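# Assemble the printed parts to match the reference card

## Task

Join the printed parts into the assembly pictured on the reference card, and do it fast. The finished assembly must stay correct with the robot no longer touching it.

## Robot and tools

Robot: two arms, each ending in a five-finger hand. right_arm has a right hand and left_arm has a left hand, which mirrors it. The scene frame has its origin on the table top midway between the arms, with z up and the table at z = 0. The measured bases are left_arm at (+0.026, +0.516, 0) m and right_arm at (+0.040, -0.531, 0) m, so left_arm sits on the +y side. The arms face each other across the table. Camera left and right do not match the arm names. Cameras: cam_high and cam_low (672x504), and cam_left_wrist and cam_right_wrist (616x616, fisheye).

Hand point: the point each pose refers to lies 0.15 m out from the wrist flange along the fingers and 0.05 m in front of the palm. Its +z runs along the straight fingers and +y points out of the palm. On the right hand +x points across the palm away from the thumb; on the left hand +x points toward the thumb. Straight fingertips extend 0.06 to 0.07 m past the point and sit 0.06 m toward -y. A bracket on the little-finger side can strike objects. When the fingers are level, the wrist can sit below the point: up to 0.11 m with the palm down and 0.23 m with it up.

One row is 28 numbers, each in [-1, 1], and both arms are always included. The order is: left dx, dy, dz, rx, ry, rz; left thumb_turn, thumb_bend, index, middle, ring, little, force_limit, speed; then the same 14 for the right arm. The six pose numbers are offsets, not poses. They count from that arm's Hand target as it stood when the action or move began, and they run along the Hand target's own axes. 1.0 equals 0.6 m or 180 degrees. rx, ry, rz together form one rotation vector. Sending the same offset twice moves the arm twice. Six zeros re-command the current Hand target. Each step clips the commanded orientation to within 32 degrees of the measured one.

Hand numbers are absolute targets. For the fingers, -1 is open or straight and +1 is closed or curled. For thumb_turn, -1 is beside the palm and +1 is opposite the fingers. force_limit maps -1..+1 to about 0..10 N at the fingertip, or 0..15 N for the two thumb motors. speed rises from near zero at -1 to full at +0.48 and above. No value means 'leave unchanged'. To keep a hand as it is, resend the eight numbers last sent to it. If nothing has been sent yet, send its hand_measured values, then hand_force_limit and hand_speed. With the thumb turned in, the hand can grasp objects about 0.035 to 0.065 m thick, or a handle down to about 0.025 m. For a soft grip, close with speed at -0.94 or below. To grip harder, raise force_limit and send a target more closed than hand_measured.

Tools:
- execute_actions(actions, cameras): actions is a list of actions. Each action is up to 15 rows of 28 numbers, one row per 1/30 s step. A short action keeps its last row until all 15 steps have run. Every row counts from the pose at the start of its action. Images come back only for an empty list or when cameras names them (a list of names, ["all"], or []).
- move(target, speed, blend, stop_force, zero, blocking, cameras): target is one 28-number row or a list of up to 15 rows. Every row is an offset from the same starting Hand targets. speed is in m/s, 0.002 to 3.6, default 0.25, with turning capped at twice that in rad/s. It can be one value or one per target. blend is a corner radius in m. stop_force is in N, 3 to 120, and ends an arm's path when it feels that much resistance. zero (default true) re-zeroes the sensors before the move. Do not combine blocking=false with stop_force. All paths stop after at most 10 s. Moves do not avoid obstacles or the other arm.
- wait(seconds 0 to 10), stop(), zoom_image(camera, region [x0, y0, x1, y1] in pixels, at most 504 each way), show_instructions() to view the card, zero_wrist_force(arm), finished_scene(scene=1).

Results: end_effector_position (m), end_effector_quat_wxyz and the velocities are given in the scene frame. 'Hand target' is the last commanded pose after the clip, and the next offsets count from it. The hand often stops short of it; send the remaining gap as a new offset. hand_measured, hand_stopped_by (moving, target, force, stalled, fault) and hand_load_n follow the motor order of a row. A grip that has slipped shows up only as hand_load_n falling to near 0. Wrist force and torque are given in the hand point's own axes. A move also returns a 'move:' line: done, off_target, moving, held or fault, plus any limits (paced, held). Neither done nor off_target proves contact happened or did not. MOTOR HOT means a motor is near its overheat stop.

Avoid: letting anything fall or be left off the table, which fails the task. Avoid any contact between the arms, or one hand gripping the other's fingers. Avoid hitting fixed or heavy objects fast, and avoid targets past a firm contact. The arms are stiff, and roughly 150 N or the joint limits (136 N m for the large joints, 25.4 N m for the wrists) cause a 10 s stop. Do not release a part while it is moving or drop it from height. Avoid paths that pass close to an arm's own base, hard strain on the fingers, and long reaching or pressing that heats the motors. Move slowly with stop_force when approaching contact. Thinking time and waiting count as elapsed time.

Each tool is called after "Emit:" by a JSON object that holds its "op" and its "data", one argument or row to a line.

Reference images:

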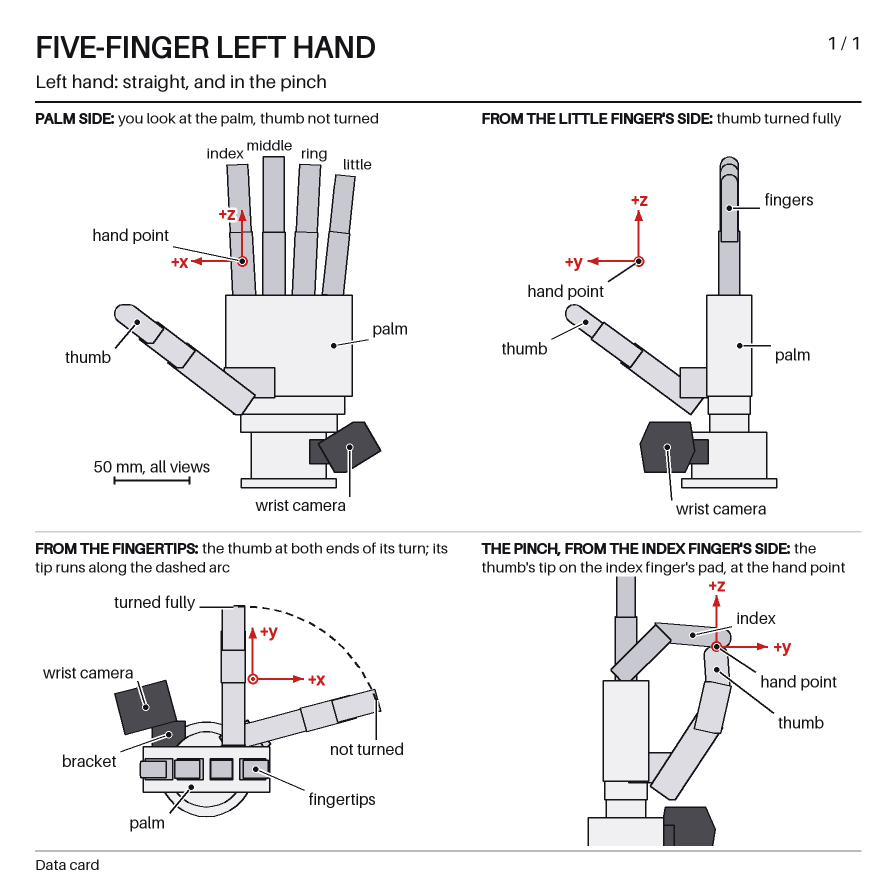

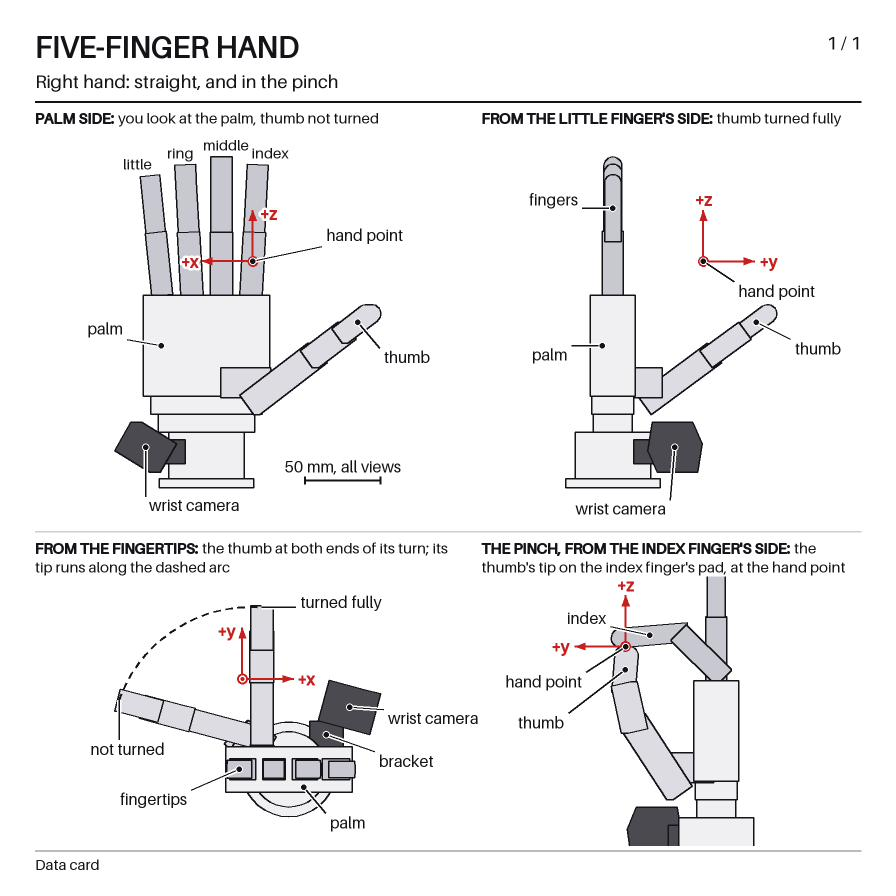

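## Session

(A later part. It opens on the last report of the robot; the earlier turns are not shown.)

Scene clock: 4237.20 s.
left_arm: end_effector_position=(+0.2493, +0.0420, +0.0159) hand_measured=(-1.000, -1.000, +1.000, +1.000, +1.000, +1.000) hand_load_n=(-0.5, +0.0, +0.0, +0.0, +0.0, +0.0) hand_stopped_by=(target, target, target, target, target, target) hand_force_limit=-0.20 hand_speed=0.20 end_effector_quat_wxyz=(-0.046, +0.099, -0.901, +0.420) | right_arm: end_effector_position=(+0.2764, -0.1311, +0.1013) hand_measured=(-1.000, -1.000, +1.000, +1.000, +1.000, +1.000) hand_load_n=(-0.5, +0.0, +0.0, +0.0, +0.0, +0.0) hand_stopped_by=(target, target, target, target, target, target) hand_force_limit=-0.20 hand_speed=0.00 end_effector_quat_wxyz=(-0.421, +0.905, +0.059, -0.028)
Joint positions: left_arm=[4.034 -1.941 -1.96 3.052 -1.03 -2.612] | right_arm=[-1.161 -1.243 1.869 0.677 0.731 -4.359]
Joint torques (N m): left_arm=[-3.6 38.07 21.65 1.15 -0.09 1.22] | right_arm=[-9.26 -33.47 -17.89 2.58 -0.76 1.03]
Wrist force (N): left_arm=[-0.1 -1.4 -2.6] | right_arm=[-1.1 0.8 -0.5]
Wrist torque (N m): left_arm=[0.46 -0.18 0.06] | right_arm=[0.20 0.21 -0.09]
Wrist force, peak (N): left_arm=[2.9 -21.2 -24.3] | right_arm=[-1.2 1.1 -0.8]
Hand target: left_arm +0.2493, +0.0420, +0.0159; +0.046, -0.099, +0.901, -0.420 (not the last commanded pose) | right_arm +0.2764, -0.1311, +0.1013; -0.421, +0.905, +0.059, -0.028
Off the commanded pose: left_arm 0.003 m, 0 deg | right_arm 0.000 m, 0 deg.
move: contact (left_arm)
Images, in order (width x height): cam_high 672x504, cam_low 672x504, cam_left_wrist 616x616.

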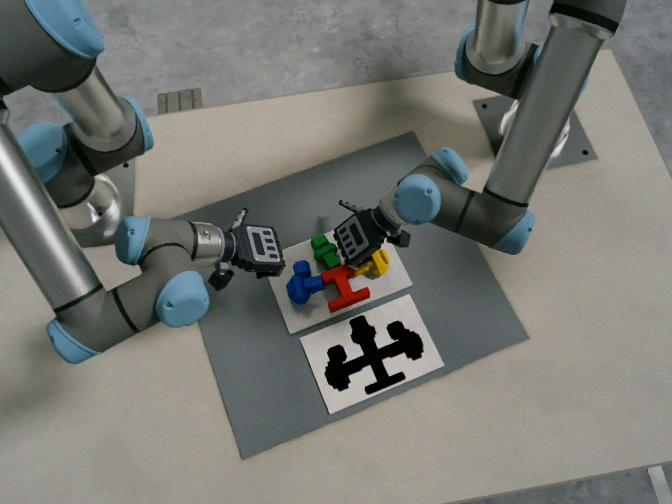

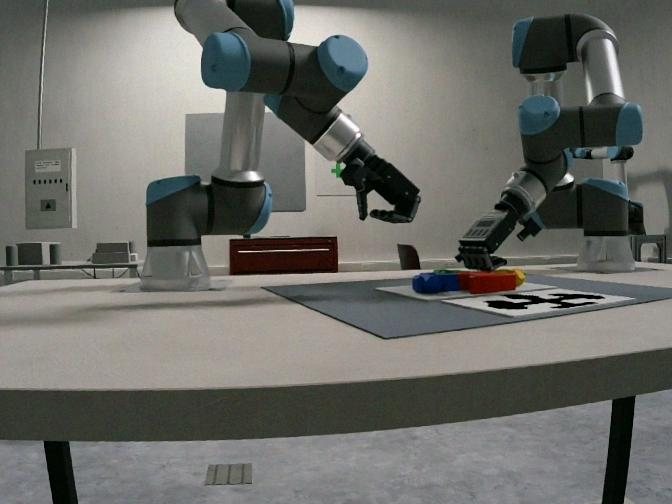

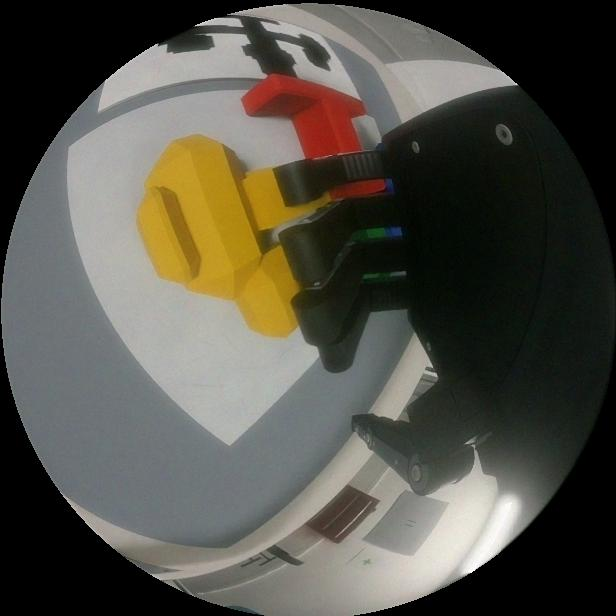

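Emit:
{"op": "move", "data": {
  "target": [
    [0,-0.0638,-0.0536,0,0,0,-1,-1,1,1,1,1,-0.2,0.2,0,0,0,0,0,0,1,-1,-0.15,-0.15,1,1,0.5,0],
    [-0.0342,-0.0172,-0.3166,0,0,0,-1,-1,1,1,1,1,-0.2,0.2,0.0074,-0.0477,0.1639,0,0.01702,0.01429,1,-1,-0.15,-0.15,1,1,0.5,0]
  ],
  "speed": [0.1, 0.2],
  "blend": [0.01, 0],
  "cameras": ["cam_high","cam_low","cam_right_wrist"]
}}

Emit:
{"op": "zoom_image", "data": {
  "camera": "cam_right_wrist",
  "region": [240, 100, 480, 340]
}}

Emit:
{"op": "zoom_image", "data": {
  "camera": "cam_high",
  "region": [280, 225, 400, 320]
}}

Emit:
{"op": "zoom_image", "data": {
  "camera": "cam_low",
  "region": [405, 252, 535, 302]
}}

Scene clock: 4361.23 s.
left_arm: end_effector_position=(+0.2392, +0.1819, +0.1459) hand_measured=(-1.000, -1.000, +1.000, +1.000, +1.000, +1.000) hand_load_n=(+0.0, +0.0, +0.0, +0.0, +0.0, +0.0) hand_stopped_by=(target, target, target, target, target, target) hand_force_limit=-0.20 hand_speed=0.20 end_effector_quat_wxyz=(-0.046, +0.099, -0.901, +0.420) | right_arm: end_effector_position=(+0.2686, -0.0376, +0.0600) hand_measured=(+1.000, -1.000, -0.150, -0.150, +1.000, +1.000) hand_load_n=(+0.0, +0.0, +0.0, -3.0, +0.0, +0.0) hand_stopped_by=(target, target, target, target, target, target) hand_force_limit=0.50 hand_speed=0.00 end_effector_quat_wxyz=(-0.422, +0.906, +0.028, -0.013)
Joint positions: left_arm=[4.449 -1.544 -2.107 2.53 -0.796 -2.175] | right_arm=[-0.931 -1.13 1.752 0.407 0.851 -3.971]
Joint torques (N m): left_arm=[5.63 21.11 25.52 -2.89 -0.83 1.36] | right_arm=[-9.95 -27.08 -3.79 0.26 -1.88 1.02]
Wrist force (N): left_arm=[0.4 1.6 -0.2] | right_arm=[-3.1 -8.3 -9.7]
Wrist torque (N m): left_arm=[0.46 -0.03 0.00] | right_arm=[0.42 0.26 -0.06]
Wrist force, peak (N): left_arm=[-0.2 -1.7 -2.7] | right_arm=[-1.7 -9.6 -17.2]
Hand target: left_arm +0.2392, +0.1819, +0.1459; +0.046, -0.099, +0.901, -0.420 | right_arm +0.2686, -0.0376, +0.0599; -0.422, +0.906, +0.027, -0.013
Off the commanded pose: left_arm 0.000 m, 0 deg | right_arm 0.000 m, 0 deg.
move: done; blend cut to 0 m at target 1
Images, in order (width x height): cam_high 672x504, cam_low 672x504, cam_right_wrist 616x616.

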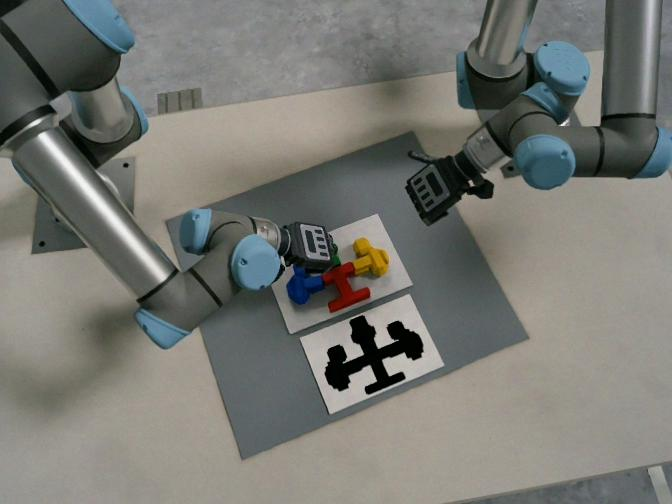

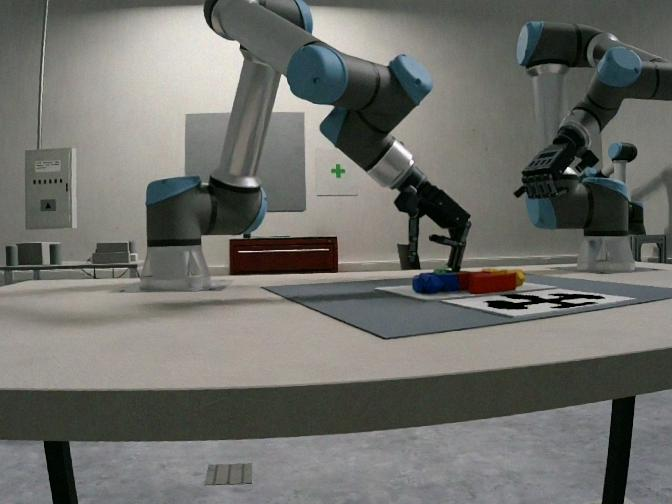

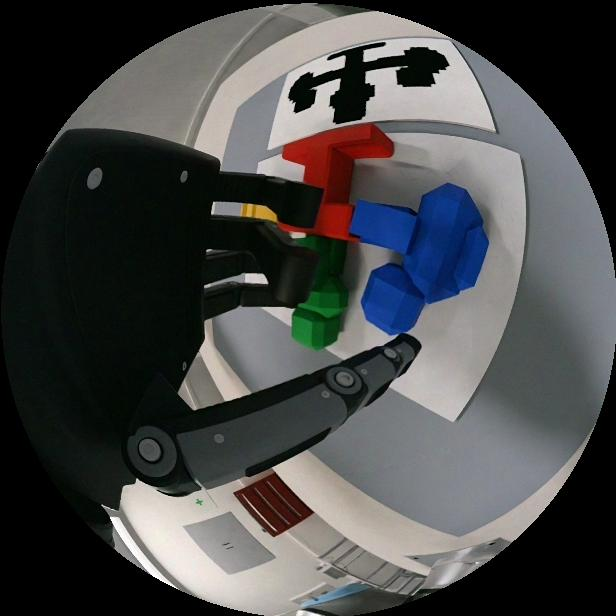

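Scaled by 2.100 from the camera's 616x616 image, which has a finer 880x880 frame.

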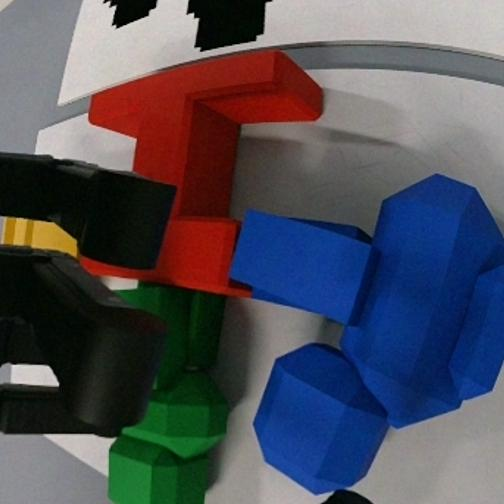

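Scaled by 4.200 from the camera's 672x504 image, which has a finer 960x720 frame.

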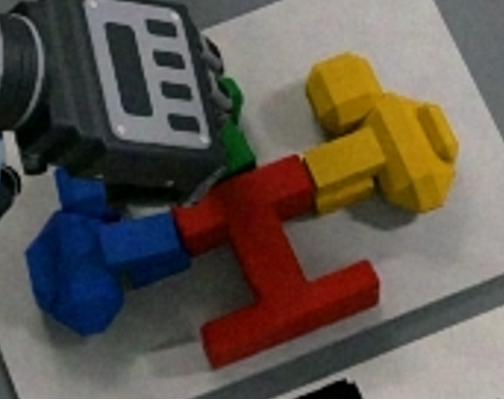

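Scaled by 3.877 from the camera's 672x504 image, which has a finer 960x720 frame.

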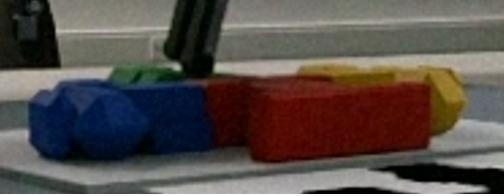

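Emit:
{"op": "move", "data": {
  "target": [0,0,0,0,0,0,-1,-1,1,1,1,1,-0.2,0.2,0,-0.0447,-0.0375,0,0,0,1,-1,-0.15,-0.15,1,1,0.5,0],
  "speed": 0.1,
  "cameras": ["cam_high","cam_low","cam_right_wrist"]
}}

Emit:
{"op": "zoom_image", "data": {
  "camera": "cam_right_wrist",
  "region": [240, 100, 480, 340]
}}

Emit:
{"op": "zoom_image", "data": {
  "camera": "cam_high",
  "region": [280, 225, 400, 320]
}}

Emit:
{"op": "zoom_image", "data": {
  "camera": "cam_low",
  "region": [405, 252, 535, 302]
}}

Scene clock: 4374.53 s.
left_arm: end_effector_position=(+0.2392, +0.1819, +0.1459) hand_measured=(-1.000, -1.000, +1.000, +1.000, +1.000, +1.000) hand_load_n=(+0.0, -0.5, +0.0, +0.0, +0.0, +0.0) hand_stopped_by=(target, target, target, target, target, target) hand_force_limit=-0.20 hand_speed=0.20 end_effector_quat_wxyz=(-0.046, +0.099, -0.901, +0.420) | right_arm: end_effector_position=(+0.2687, -0.0375, +0.0950) hand_measured=(+1.000, -1.000, -0.150, -0.150, +1.000, +1.000) hand_load_n=(+0.0, +0.0, +0.0, +0.0, +0.0, +0.5) hand_stopped_by=(target, target, target, target, target, target) hand_force_limit=0.50 hand_speed=0.00 end_effector_quat_wxyz=(-0.422, +0.906, +0.027, -0.013)
Joint positions: left_arm=[4.449 -1.543 -2.107 2.529 -0.795 -2.175] | right_arm=[-0.931 -1.176 1.714 0.489 0.851 -3.97]
Joint torques (N m): left_arm=[2.64 25.63 25.96 -3.24 1.58 0.77] | right_arm=[5.58 -23.67 -5.3 -0.2 0.31 -1.53]
Wrist force (N): left_arm=[0.6 1.7 -0.2] | right_arm=[-1.3 0.6 -0.6]
Wrist torque (N m): left_arm=[0.47 -0.05 0.00] | right_arm=[0.17 0.20 0.07]
Wrist force, peak (N): left_arm=[0.4 1.9 -0.2] | right_arm=[-2.9 -8.7 -9.8]
Hand target: left_arm +0.2392, +0.1819, +0.1459; +0.046, -0.099, +0.901, -0.420 | right_arm +0.2686, -0.0376, +0.0949; -0.422, +0.906, +0.027, -0.013
Off the commanded pose: left_arm 0.000 m, 0 deg | right_arm 0.000 m, 0 deg.
move: done
Images, in order (width x height): cam_high 672x504, cam_low 672x504, cam_right_wrist 616x616.

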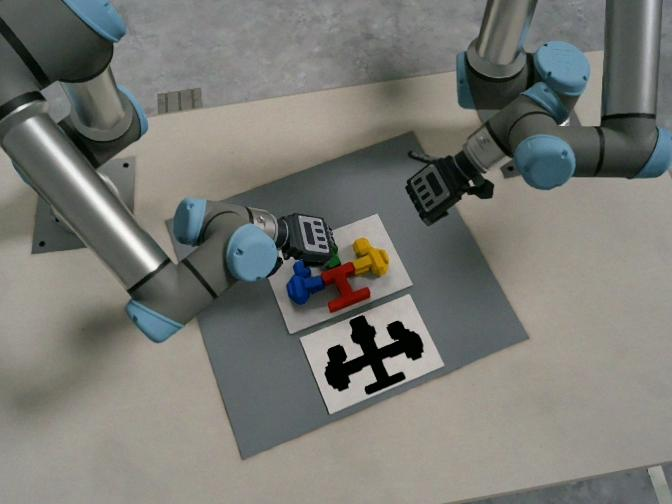

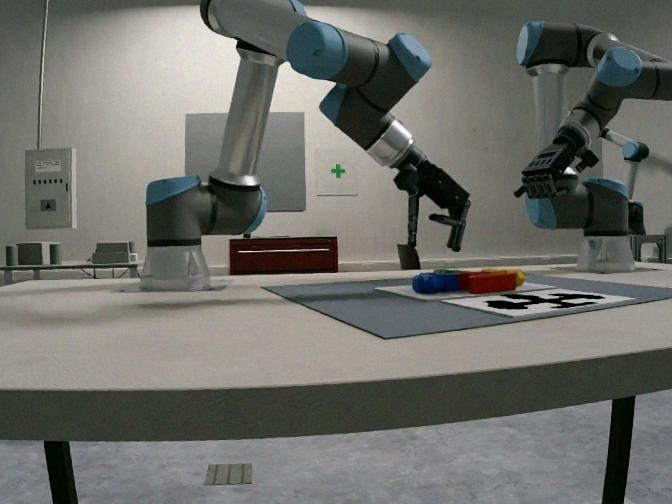

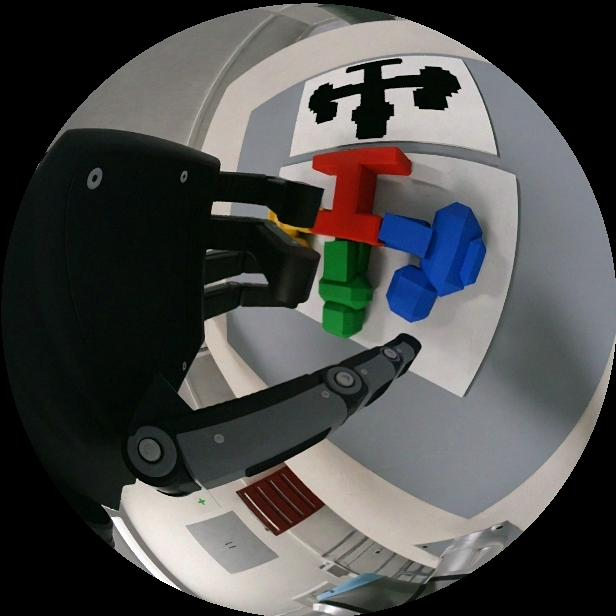

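Scaled by 2.100 from the camera's 616x616 image, which has a finer 880x880 frame.

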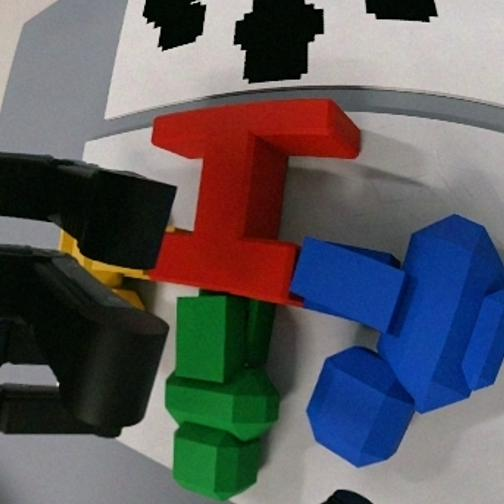

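Scaled by 4.200 from the camera's 672x504 image, which has a finer 960x720 frame.

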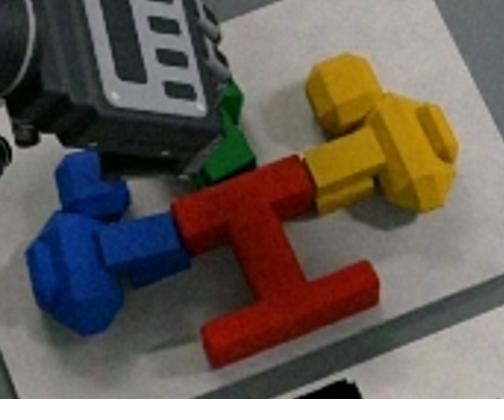

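Scaled by 3.877 from the camera's 672x504 image, which has a finer 960x720 frame.

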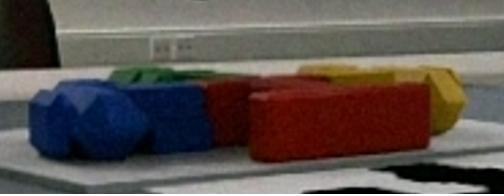

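Emit:
{"op": "move", "data": {
  "target": [
    [0,0,0,0,0,0,-1,-1,1,1,1,1,-0.2,0.2,0,0,0,0,0,0,-1,-1,1,1,1,1,-0.2,0.2],
    [0,0,0,0,0,0,-1,-1,1,1,1,1,-0.2,0.2,-0.1591,0.0474,-0.0565,0,0,0,-1,-1,1,1,1,1,-0.2,0.2],
    [0,0,0,0,0,0,-1,-1,1,1,1,1,-0.2,0.2,-0.1591,0.1662,0.0432,0,0,0,-1,-1,1,1,1,1,-0.2,0.2]
  ],
  "speed": [0.2, 0.25, 0.15],
  "cameras": ["cam_high","cam_right_wrist"]
}}

Emit:
{"op": "zoom_image", "data": {
  "camera": "cam_high",
  "region": [270, 225, 390, 320]
}}

Emit:
{"op": "zoom_image", "data": {
  "camera": "cam_right_wrist",
  "region": [180, 100, 480, 400]
}}

Scene clock: 4440.37 s.
left_arm: end_effector_position=(+0.2392, +0.1819, +0.1459) hand_measured=(-1.000, -1.000, +1.000, +1.000, +1.000, +1.000) hand_load_n=(-0.5, +0.0, +0.0, +0.0, +0.0, +0.0) hand_stopped_by=(target, target, target, target, target, target) hand_force_limit=-0.20 hand_speed=0.20 end_effector_quat_wxyz=(-0.046, +0.099, -0.901, +0.420) | right_arm: end_effector_position=(+0.1759, -0.0877, +0.0021) hand_measured=(-1.000, -1.000, +1.000, +1.000, +1.000, +1.000) hand_load_n=(+0.0, +0.0, +0.0, +0.0, +0.5, +0.0) hand_stopped_by=(target, target, target, target, target, target) hand_force_limit=-0.20 hand_speed=0.20 end_effector_quat_wxyz=(-0.422, +0.906, +0.027, -0.013)
Joint positions: left_arm=[4.449 -1.543 -2.107 2.529 -0.795 -2.175] | right_arm=[-0.898 -1.222 2.09 0.136 0.868 -3.933]
Joint torques (N m): left_arm=[-7.51 24.65 24.56 0.2 -1.11 -1.99] | right_arm=[12.1 -18.59 -17.58 0.3 2.14 0.04]
Wrist force (N): left_arm=[0.5 1.7 -0.3] | right_arm=[-1.1 0.7 -0.9]
Wrist torque (N m): left_arm=[0.48 -0.05 0.00] | right_arm=[0.19 0.20 -0.04]
Wrist force, peak (N): left_arm=[0.6 1.8 -0.2] | right_arm=[-2.9 1.2 -1.6]
Hand target: left_arm +0.2392, +0.1819, +0.1459; +0.046, -0.099, +0.901, -0.420 | right_arm +0.1759, -0.0877, +0.0020; -0.422, +0.906, +0.027, -0.013
Off the commanded pose: left_arm 0.000 m, 0 deg | right_arm 0.000 m, 0 deg.
move: done
Images, in order (width x height): cam_high 672x504, cam_right_wrist 616x616.

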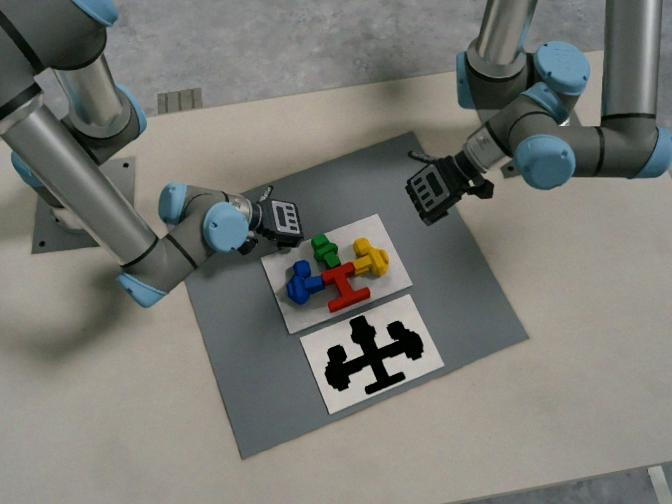

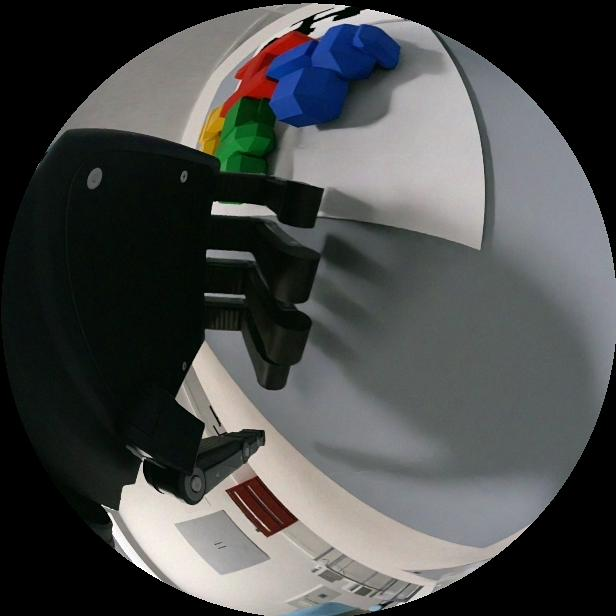

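Scaled by 4.200 from the camera's 672x504 image, which has a finer 960x720 frame.

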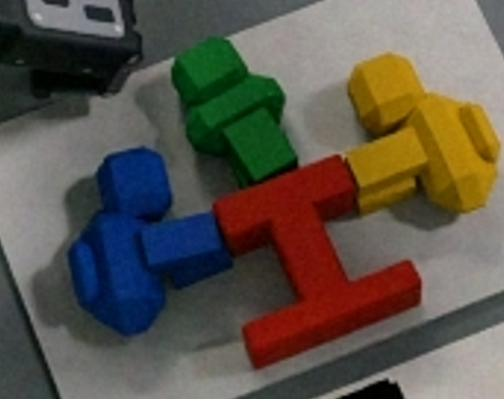

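Scaled by 1.680 from the camera's 616x616 image, which has a finer 880x880 frame.

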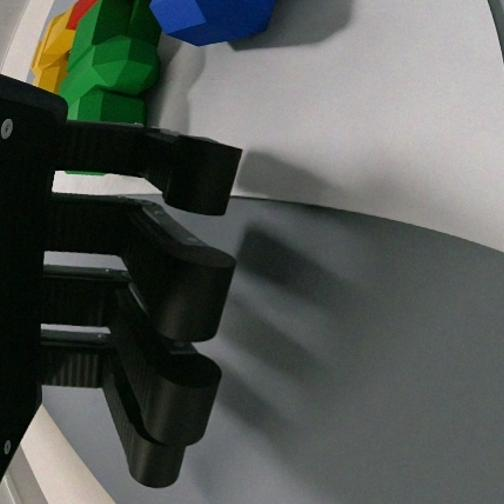

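Emit:
{"op": "move", "data": {
  "target": [0,0,0,0,0,0,-1,-1,1,1,1,1,-0.2,0.2,0.0317,0.0012,-0.0015,0,0,0,-1,-1,1,1,1,1,-0.2,0.2],
  "speed": 0.02,
  "stop_force": 5,
  "cameras": ["cam_high"]
}}

Emit:
{"op": "zoom_image", "data": {
  "camera": "cam_high",
  "region": [270, 225, 390, 320]
}}

Scene clock: 4458.83 s.
left_arm: end_effector_position=(+0.2392, +0.1819, +0.1459) hand_measured=(-1.000, -1.000, +1.000, +1.000, +1.000, +1.000) hand_load_n=(+0.0, +0.0, +0.0, +0.0, +0.0, +0.0) hand_stopped_by=(target, target, target, target, target, target) hand_force_limit=-0.20 hand_speed=0.20 end_effector_quat_wxyz=(-0.046, +0.099, -0.901, +0.420) | right_arm: end_effector_position=(+0.1950, -0.0877, +0.0020) hand_measured=(-1.000, -1.000, +1.000, +1.000, +1.000, +1.000) hand_load_n=(+0.0, +0.0, +0.0, +0.0, +0.0, +0.0) hand_stopped_by=(target, target, target, target, target, target) hand_force_limit=-0.20 hand_speed=0.20 end_effector_quat_wxyz=(-0.422, +0.906, +0.027, -0.013)
Joint positions: left_arm=[4.449 -1.543 -2.107 2.529 -0.795 -2.175] | right_arm=[-0.932 -1.196 2.057 0.168 0.85 -3.972]
Joint torques (N m): left_arm=[-6.84 24.71 24.31 0.28 -1.1 -2.02] | right_arm=[12.84 -32.2 -2.17 -0.13 1.88 1.42]
Wrist force (N): left_arm=[0.4 1.9 -0.1] | right_arm=[-1.4 0.7 -0.8]
Wrist torque (N m): left_arm=[0.48 -0.05 -0.01] | right_arm=[0.19 0.24 0.05]
Wrist force, peak (N): left_arm=[0.4 1.9 -0.3] | right_arm=[-1.3 0.9 -0.9]
Hand target: left_arm +0.2392, +0.1819, +0.1459; +0.046, -0.099, +0.901, -0.420 | right_arm +0.1950, -0.0877, +0.0020; -0.422, +0.906, +0.027, -0.013
Off the commanded pose: left_arm 0.000 m, 0 deg | right_arm 0.000 m, 0 deg.
move: done
Images, in order (width x height): cam_high 672x504.

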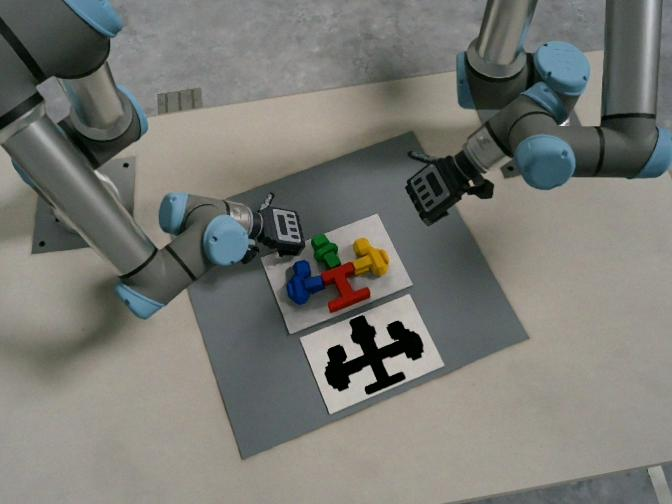

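Scaled by 4.200 from the camera's 672x504 image, which has a finer 960x720 frame.

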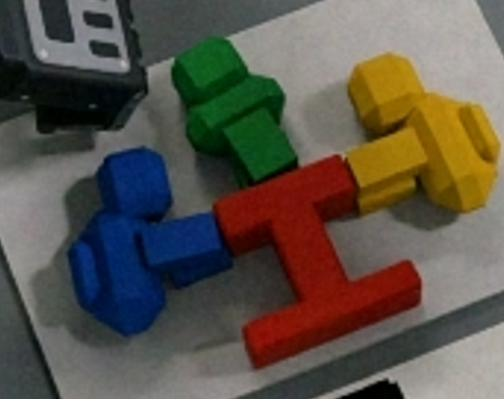

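Emit:
{"op": "move", "data": {
  "target": [0,0,0,0,0,0,-1,-1,1,1,1,1,-0.2,0.2,0.0166,0.0006,-0.0008,0,0,0,-1,-1,1,1,1,1,-0.2,0.2],
  "speed": 0.02,
  "stop_force": 5,
  "cameras": ["cam_high","cam_low"]
}}

Emit:
{"op": "zoom_image", "data": {
  "camera": "cam_high",
  "region": [270, 225, 390, 320]
}}

Emit:
{"op": "zoom_image", "data": {
  "camera": "cam_low",
  "region": [385, 240, 485, 300]
}}

Scene clock: 4475.23 s.
left_arm: end_effector_position=(+0.2392, +0.1819, +0.1459) hand_measured=(-1.000, -1.000, +1.000, +1.000, +1.000, +1.000) hand_load_n=(+0.0, +0.0, +0.0, +0.0, +0.0, +0.0) hand_stopped_by=(target, target, target, target, target, target) hand_force_limit=-0.20 hand_speed=0.20 end_effector_quat_wxyz=(-0.046, +0.099, -0.901, +0.420) | right_arm: end_effector_position=(+0.2050, -0.0876, +0.0021) hand_measured=(-1.000, -1.000, +1.000, +1.000, +1.000, +1.000) hand_load_n=(+0.0, -0.5, +0.0, +0.0, +0.0, +0.0) hand_stopped_by=(target, target, target, target, target, target) hand_force_limit=-0.20 hand_speed=0.20 end_effector_quat_wxyz=(-0.422, +0.906, +0.027, -0.013)
Joint positions: left_arm=[4.449 -1.543 -2.107 2.529 -0.795 -2.175] | right_arm=[-0.949 -1.182 2.039 0.185 0.841 -3.991]
Joint torques (N m): left_arm=[-7.54 24.48 24.6 0.13 -1.05 -1.84] | right_arm=[12.68 -33.24 -2.03 -0.16 1.99 1.37]
Wrist force (N): left_arm=[0.5 1.8 0.0] | right_arm=[-1.3 0.4 -1.2]
Wrist torque (N m): left_arm=[0.47 -0.04 -0.01] | right_arm=[0.19 0.23 0.06]
Wrist force, peak (N): left_arm=[0.4 1.9 -0.2] | right_arm=[-1.7 0.7 -0.8]
Hand target: left_arm +0.2392, +0.1819, +0.1459; +0.046, -0.099, +0.901, -0.420 | right_arm +0.2050, -0.0876, +0.0021; -0.422, +0.906, +0.027, -0.013
Off the commanded pose: left_arm 0.000 m, 0 deg | right_arm 0.000 m, 0 deg.
move: done
Images, in order (width x height): cam_high 672x504, cam_low 672x504.

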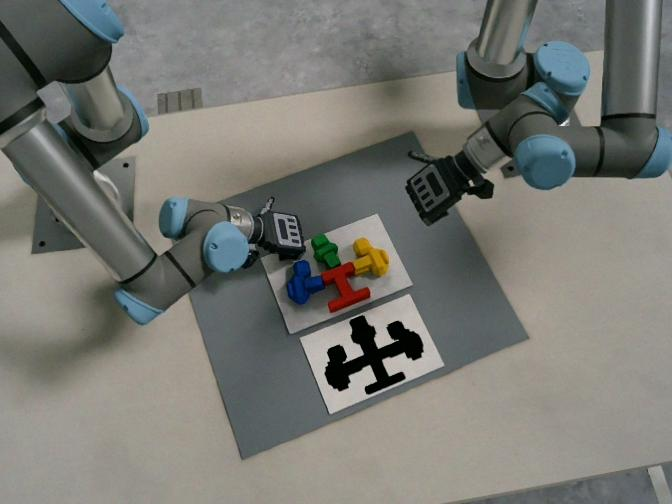

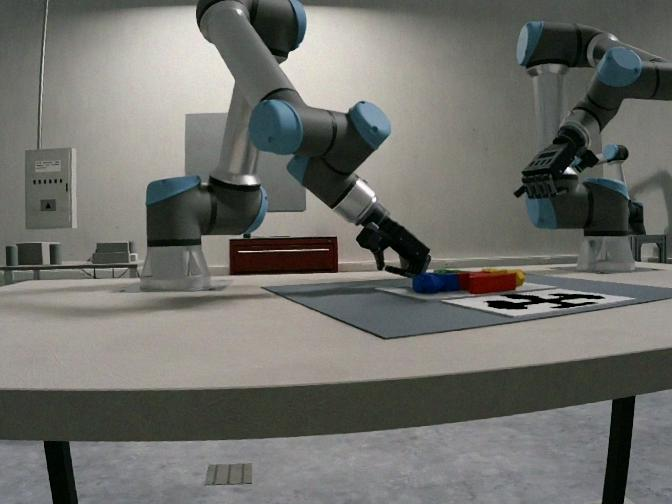

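Scaled by 4.200 from the camera's 672x504 image, which has a finer 960x720 frame.

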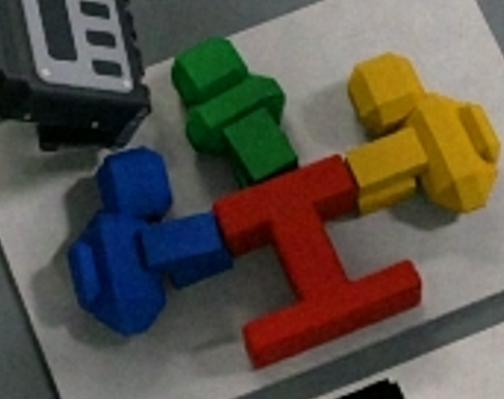

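Scaled by 5.040 from the camera's 672x504 image, which has a finer 960x720 frame.

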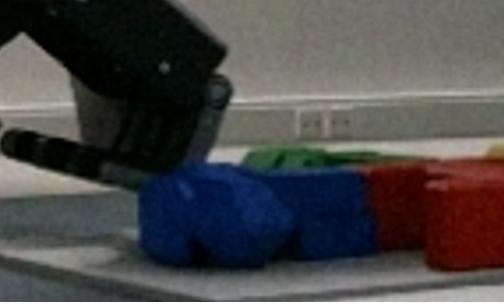

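Emit:
{"op": "move", "data": {
  "target": [0,0,0,0,0,0,-1,-1,1,1,1,1,-0.2,0.2,0.0133,0.0005,-0.0006,0,0,0,-1,-1,1,1,1,1,-0.2,0.2],
  "speed": 0.02,
  "stop_force": 5,
  "cameras": ["cam_high"]
}}

Emit:
{"op": "zoom_image", "data": {
  "camera": "cam_high",
  "region": [270, 225, 390, 320]
}}

Scene clock: 4489.13 s.
left_arm: end_effector_position=(+0.2392, +0.1819, +0.1459) hand_measured=(-1.000, -1.000, +1.000, +1.000, +1.000, +1.000) hand_load_n=(-0.5, +0.0, +0.0, +0.0, +0.0, +0.0) hand_stopped_by=(target, target, target, target, target, target) hand_force_limit=-0.20 hand_speed=0.20 end_effector_quat_wxyz=(-0.046, +0.099, -0.901, +0.420) | right_arm: end_effector_position=(+0.2102, -0.0876, +0.0021) hand_measured=(-1.000, -1.000, +1.000, +1.000, +1.000, +1.000) hand_load_n=(+0.0, +0.0, +0.0, +0.0, +0.0, -1.5) hand_stopped_by=(target, target, target, target, target, target) hand_force_limit=-0.20 hand_speed=0.20 end_effector_quat_wxyz=(-0.422, +0.906, +0.027, -0.013)
Joint positions: left_arm=[4.449 -1.543 -2.107 2.529 -0.795 -2.175] | right_arm=[-0.957 -1.175 2.029 0.194 0.837 -4.001]
Joint torques (N m): left_arm=[-6.16 24.2 24.4 0.3 -1.01 -2.04] | right_arm=[10.89 -33.67 -5 0.58 2.26 -0.42]
Wrist force (N): left_arm=[0.5 1.6 0.0] | right_arm=[-6.5 2.0 -3.4]
Wrist torque (N m): left_arm=[0.44 -0.04 0.01] | right_arm=[0.25 0.40 -0.10]
Wrist force, peak (N): left_arm=[0.4 2.0 -0.3] | right_arm=[-13.1 3.7 -7.1]
Hand target: left_arm +0.2392, +0.1819, +0.1459; +0.046, -0.099, +0.901, -0.420 | right_arm +0.2102, -0.0876, +0.0021; -0.422, +0.906, +0.027, -0.013 (not the last commanded pose)
Off the commanded pose: left_arm 0.000 m, 0 deg | right_arm 0.003 m, 0 deg.
move: contact (right_arm)
Images, in order (width x height): cam_high 672x504.

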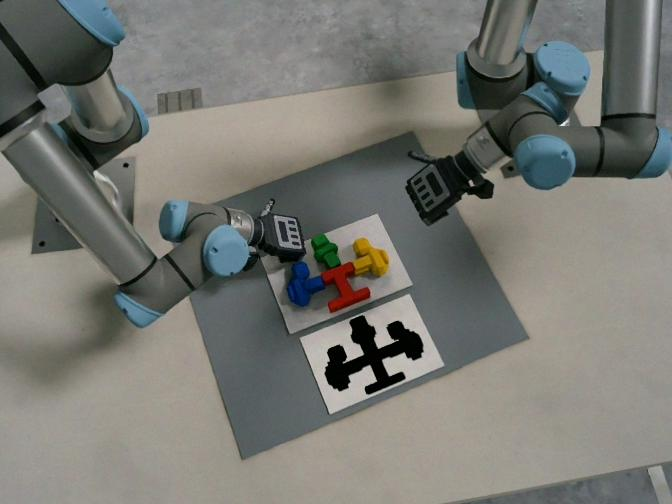

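Scaled by 4.200 from the camera's 672x504 image, which has a finer 960x720 frame.

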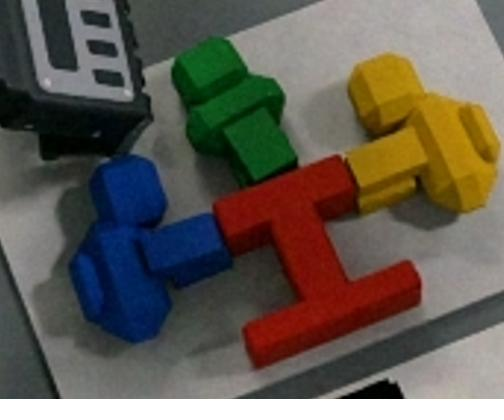

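Emit:
{"op": "zoom_image", "data": {
  "camera": "cam_high",
  "region": [284, 258, 330, 308]
}}

Scaled by 10.080 from the camera's 672x504 image, which has a finer 960x720 frame.

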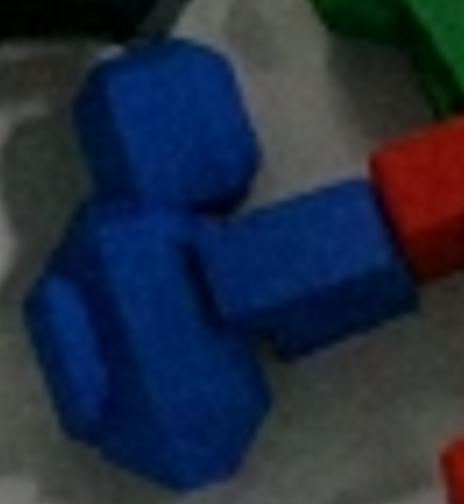

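Emit:
{"op": "move", "data": {
  "target": [
    [0,0,0,0,0,0,-1,-1,1,1,1,1,-0.2,0.2,-0.0133,-0.0383,-0.0322,0,0,0,-1,-1,1,1,1,1,-0.2,0.2],
    [0,0,0,0,0,0,-1,-1,1,1,1,1,-0.2,0.2,-0.0133,-0.1124,-0.0943,0,0,0,-1,-1,-1,1,1,1,-0.2,0.2],
    [0,0,0,0,0,0,-1,-1,1,1,1,1,-0.2,0.2,0.0657,-0.0548,-0.1629,0,-0.01702,-0.01429,-1,-1,-1,1,1,1,-0.2,0.2],
    [0,0,0,0,0,0,-1,-1,1,1,1,1,-0.2,0.2,0.0657,0.0321,-0.0898,0,-0.01702,-0.01429,-1,-1,-1,1,1,1,-0.2,0.2]
  ],
  "speed": [0.1, 0.2, 0.2, 0.12],
  "cameras": ["cam_high","cam_low","cam_right_wrist"]
}}

Emit:
{"op": "zoom_image", "data": {
  "camera": "cam_high",
  "region": [270, 225, 390, 320]
}}

Emit:
{"op": "zoom_image", "data": {
  "camera": "cam_right_wrist",
  "region": [180, 130, 430, 380]
}}

Emit:
{"op": "zoom_image", "data": {
  "camera": "cam_low",
  "region": [385, 240, 535, 310]
}}

Scene clock: 4546.90 s.
left_arm: end_effector_position=(+0.2392, +0.1819, +0.1459) hand_measured=(-1.000, -1.000, +1.000, +1.000, +1.000, +1.000) hand_load_n=(+0.0, +0.0, +0.0, +0.0, +0.0, +0.0) hand_stopped_by=(target, target, target, target, target, target) hand_force_limit=-0.20 hand_speed=0.20 end_effector_quat_wxyz=(-0.046, +0.099, -0.901, +0.420) | right_arm: end_effector_position=(+0.2528, -0.1388, +0.0220) hand_measured=(-1.000, -1.000, -1.000, +1.000, +1.000, +1.000) hand_load_n=(-0.5, +0.0, +0.0, +0.0, +0.0, +0.0) hand_stopped_by=(target, target, target, target, target, target) hand_force_limit=-0.20 hand_speed=0.20 end_effector_quat_wxyz=(-0.421, +0.905, +0.059, -0.028)
Joint positions: left_arm=[4.449 -1.543 -2.107 2.529 -0.795 -2.175] | right_arm=[-1.157 -1.154 2.006 0.447 0.732 -4.353]
Joint torques (N m): left_arm=[-6.69 23.72 23.49 0.27 -1.1 -1.99] | right_arm=[12.4 -25.06 -18.12 1.62 1.55 0.44]
Wrist force (N): left_arm=[0.3 1.7 -0.3] | right_arm=[-1.0 0.7 -0.9]
Wrist torque (N m): left_arm=[0.47 -0.02 -0.01] | right_arm=[0.20 0.18 -0.04]
Wrist force, peak (N): left_arm=[0.6 1.9 -0.2] | right_arm=[-6.9 2.1 -3.6]
Hand target: left_arm +0.2392, +0.1819, +0.1459; +0.046, -0.099, +0.901, -0.420 | right_arm +0.2528, -0.1388, +0.0220; -0.421, +0.905, +0.059, -0.028
Off the commanded pose: left_arm 0.000 m, 0 deg | right_arm 0.000 m, 0 deg.
move: done
Images, in order (width x height): cam_high 672x504, cam_low 672x504, cam_right_wrist 616x616.

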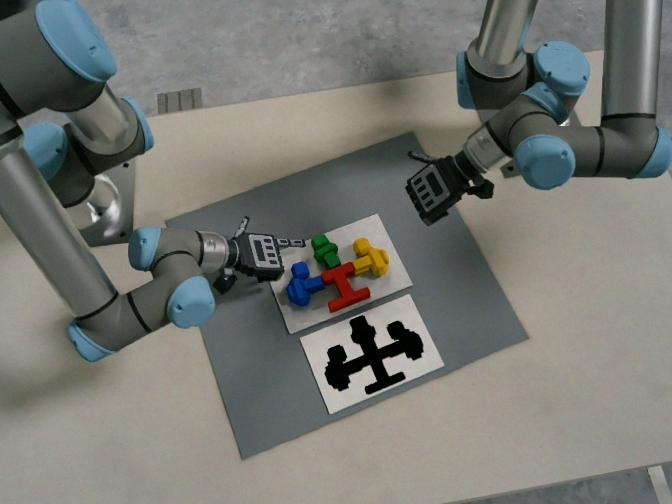

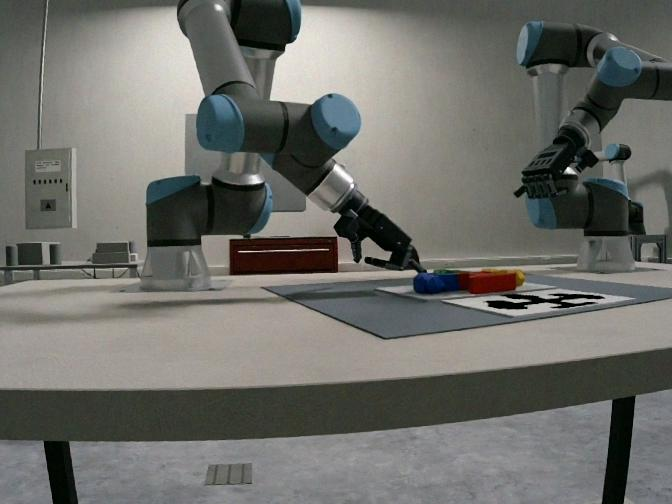

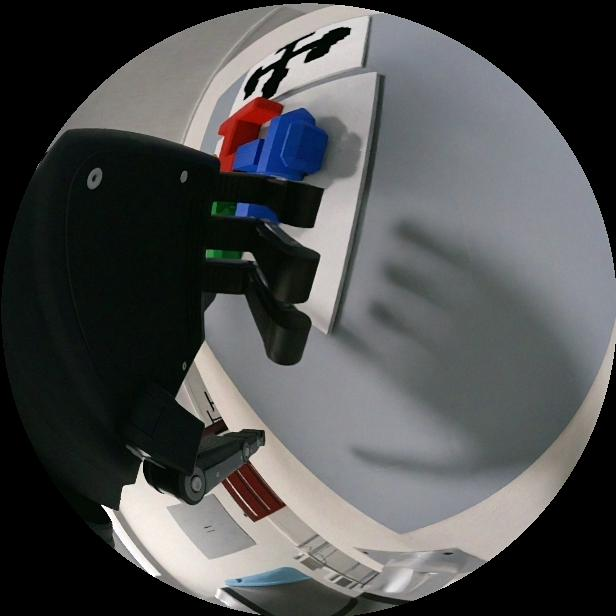

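Scaled by 4.200 from the camera's 672x504 image, which has a finer 960x720 frame.

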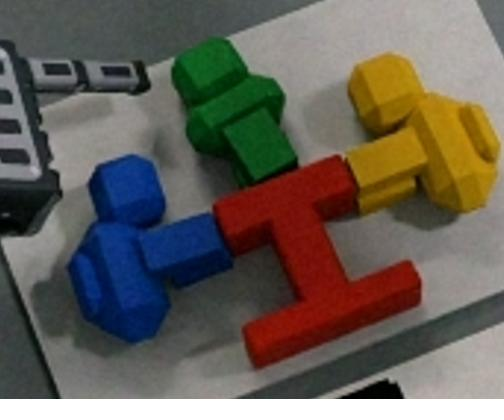

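Scaled by 2.016 from the camera's 616x616 image, which has a finer 880x880 frame.

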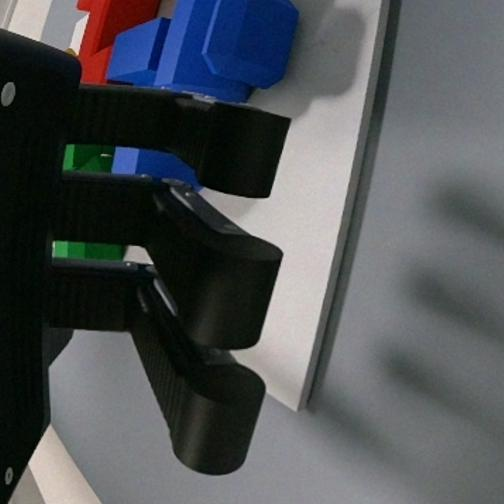

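Scaled by 3.360 from the camera's 672x504 image, which has a finer 960x720 frame.

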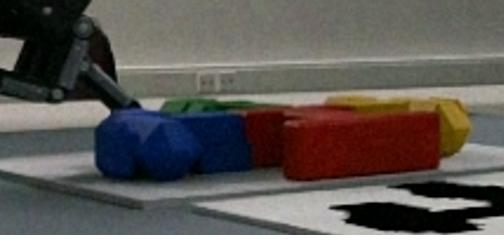

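Emit:
{"op": "move", "data": {
  "target": [0,0,0,0,0,0,-1,-1,1,1,1,1,-0.2,0.2,-0.0023,-0.0171,0.0204,0,0,0,-1,-1,-1,1,1,1,-0.2,0.2],
  "speed": 0.02,
  "stop_force": 5,
  "cameras": ["cam_high","cam_low"]
}}

Emit:
{"op": "zoom_image", "data": {
  "camera": "cam_high",
  "region": [300, 225, 360, 285]
}}

Scene clock: 4562.77 s.
left_arm: end_effector_position=(+0.2392, +0.1819, +0.1459) hand_measured=(-1.000, -1.000, +1.000, +1.000, +1.000, +1.000) hand_load_n=(+0.0, +0.0, +0.0, +0.0, +0.0, +0.0) hand_stopped_by=(target, target, target, target, target, target) hand_force_limit=-0.20 hand_speed=0.20 end_effector_quat_wxyz=(-0.046, +0.099, -0.901, +0.420) | right_arm: end_effector_position=(+0.2493, -0.1231, +0.0219) hand_measured=(-1.000, -1.000, -1.000, +1.000, +1.000, +1.000) hand_load_n=(+0.0, +0.0, +0.0, +0.0, +0.0, +0.0) hand_stopped_by=(target, target, target, target, target, target) hand_force_limit=-0.20 hand_speed=0.20 end_effector_quat_wxyz=(-0.421, +0.905, +0.059, -0.028)
Joint positions: left_arm=[4.449 -1.543 -2.107 2.529 -0.795 -2.175] | right_arm=[-1.11 -1.15 1.982 0.419 0.745 -4.287]
Joint torques (N m): left_arm=[-6.44 24.46 23.4 0.33 -1.15 -2.12] | right_arm=[-11.69 -33.6 -1.98 3.14 -4.1 -1.8]
Wrist force (N): left_arm=[0.3 1.7 -0.1] | right_arm=[-1.1 0.7 -0.7]
Wrist torque (N m): left_arm=[0.46 -0.01 -0.01] | right_arm=[0.18 0.19 -0.04]
Wrist force, peak (N): left_arm=[0.3 1.9 0.0] | right_arm=[-1.7 0.8 -1.2]
Hand target: left_arm +0.2392, +0.1819, +0.1459; +0.046, -0.099, +0.901, -0.420 | right_arm +0.2494, -0.1231, +0.0220; -0.421, +0.905, +0.059, -0.028
Off the commanded pose: left_arm 0.000 m, 0 deg | right_arm 0.000 m, 0 deg.
move: done
Images, in order (width x height): cam_high 672x504, cam_low 672x504.

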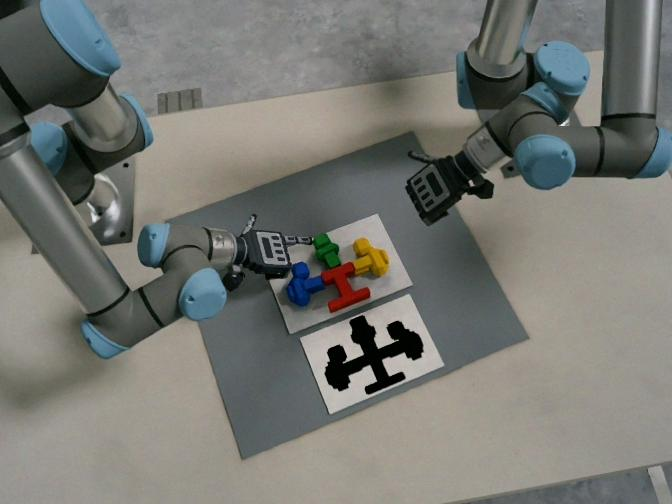

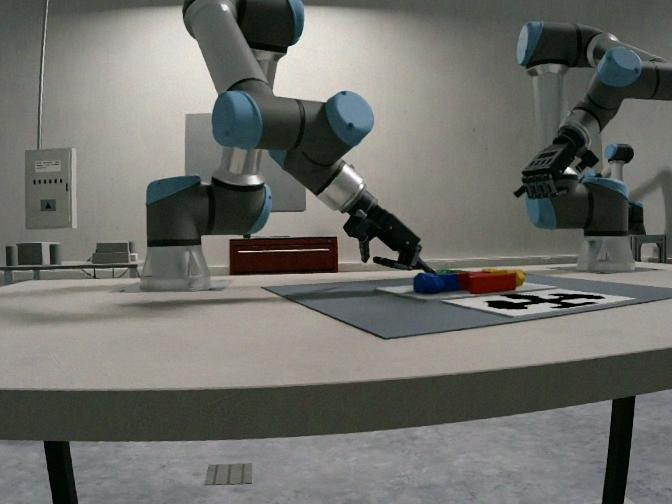

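Scaled by 8.400 from the camera's 672x504 image, which has a finer 960x720 frame.

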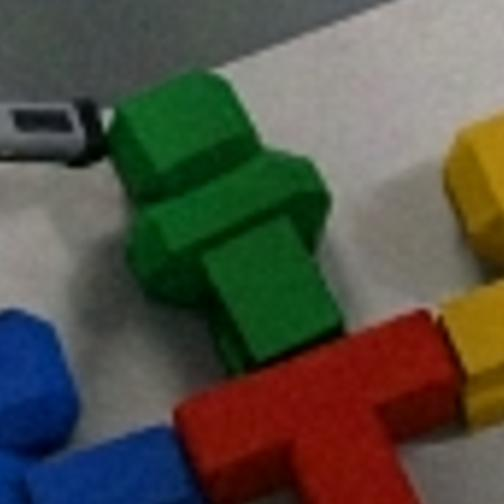

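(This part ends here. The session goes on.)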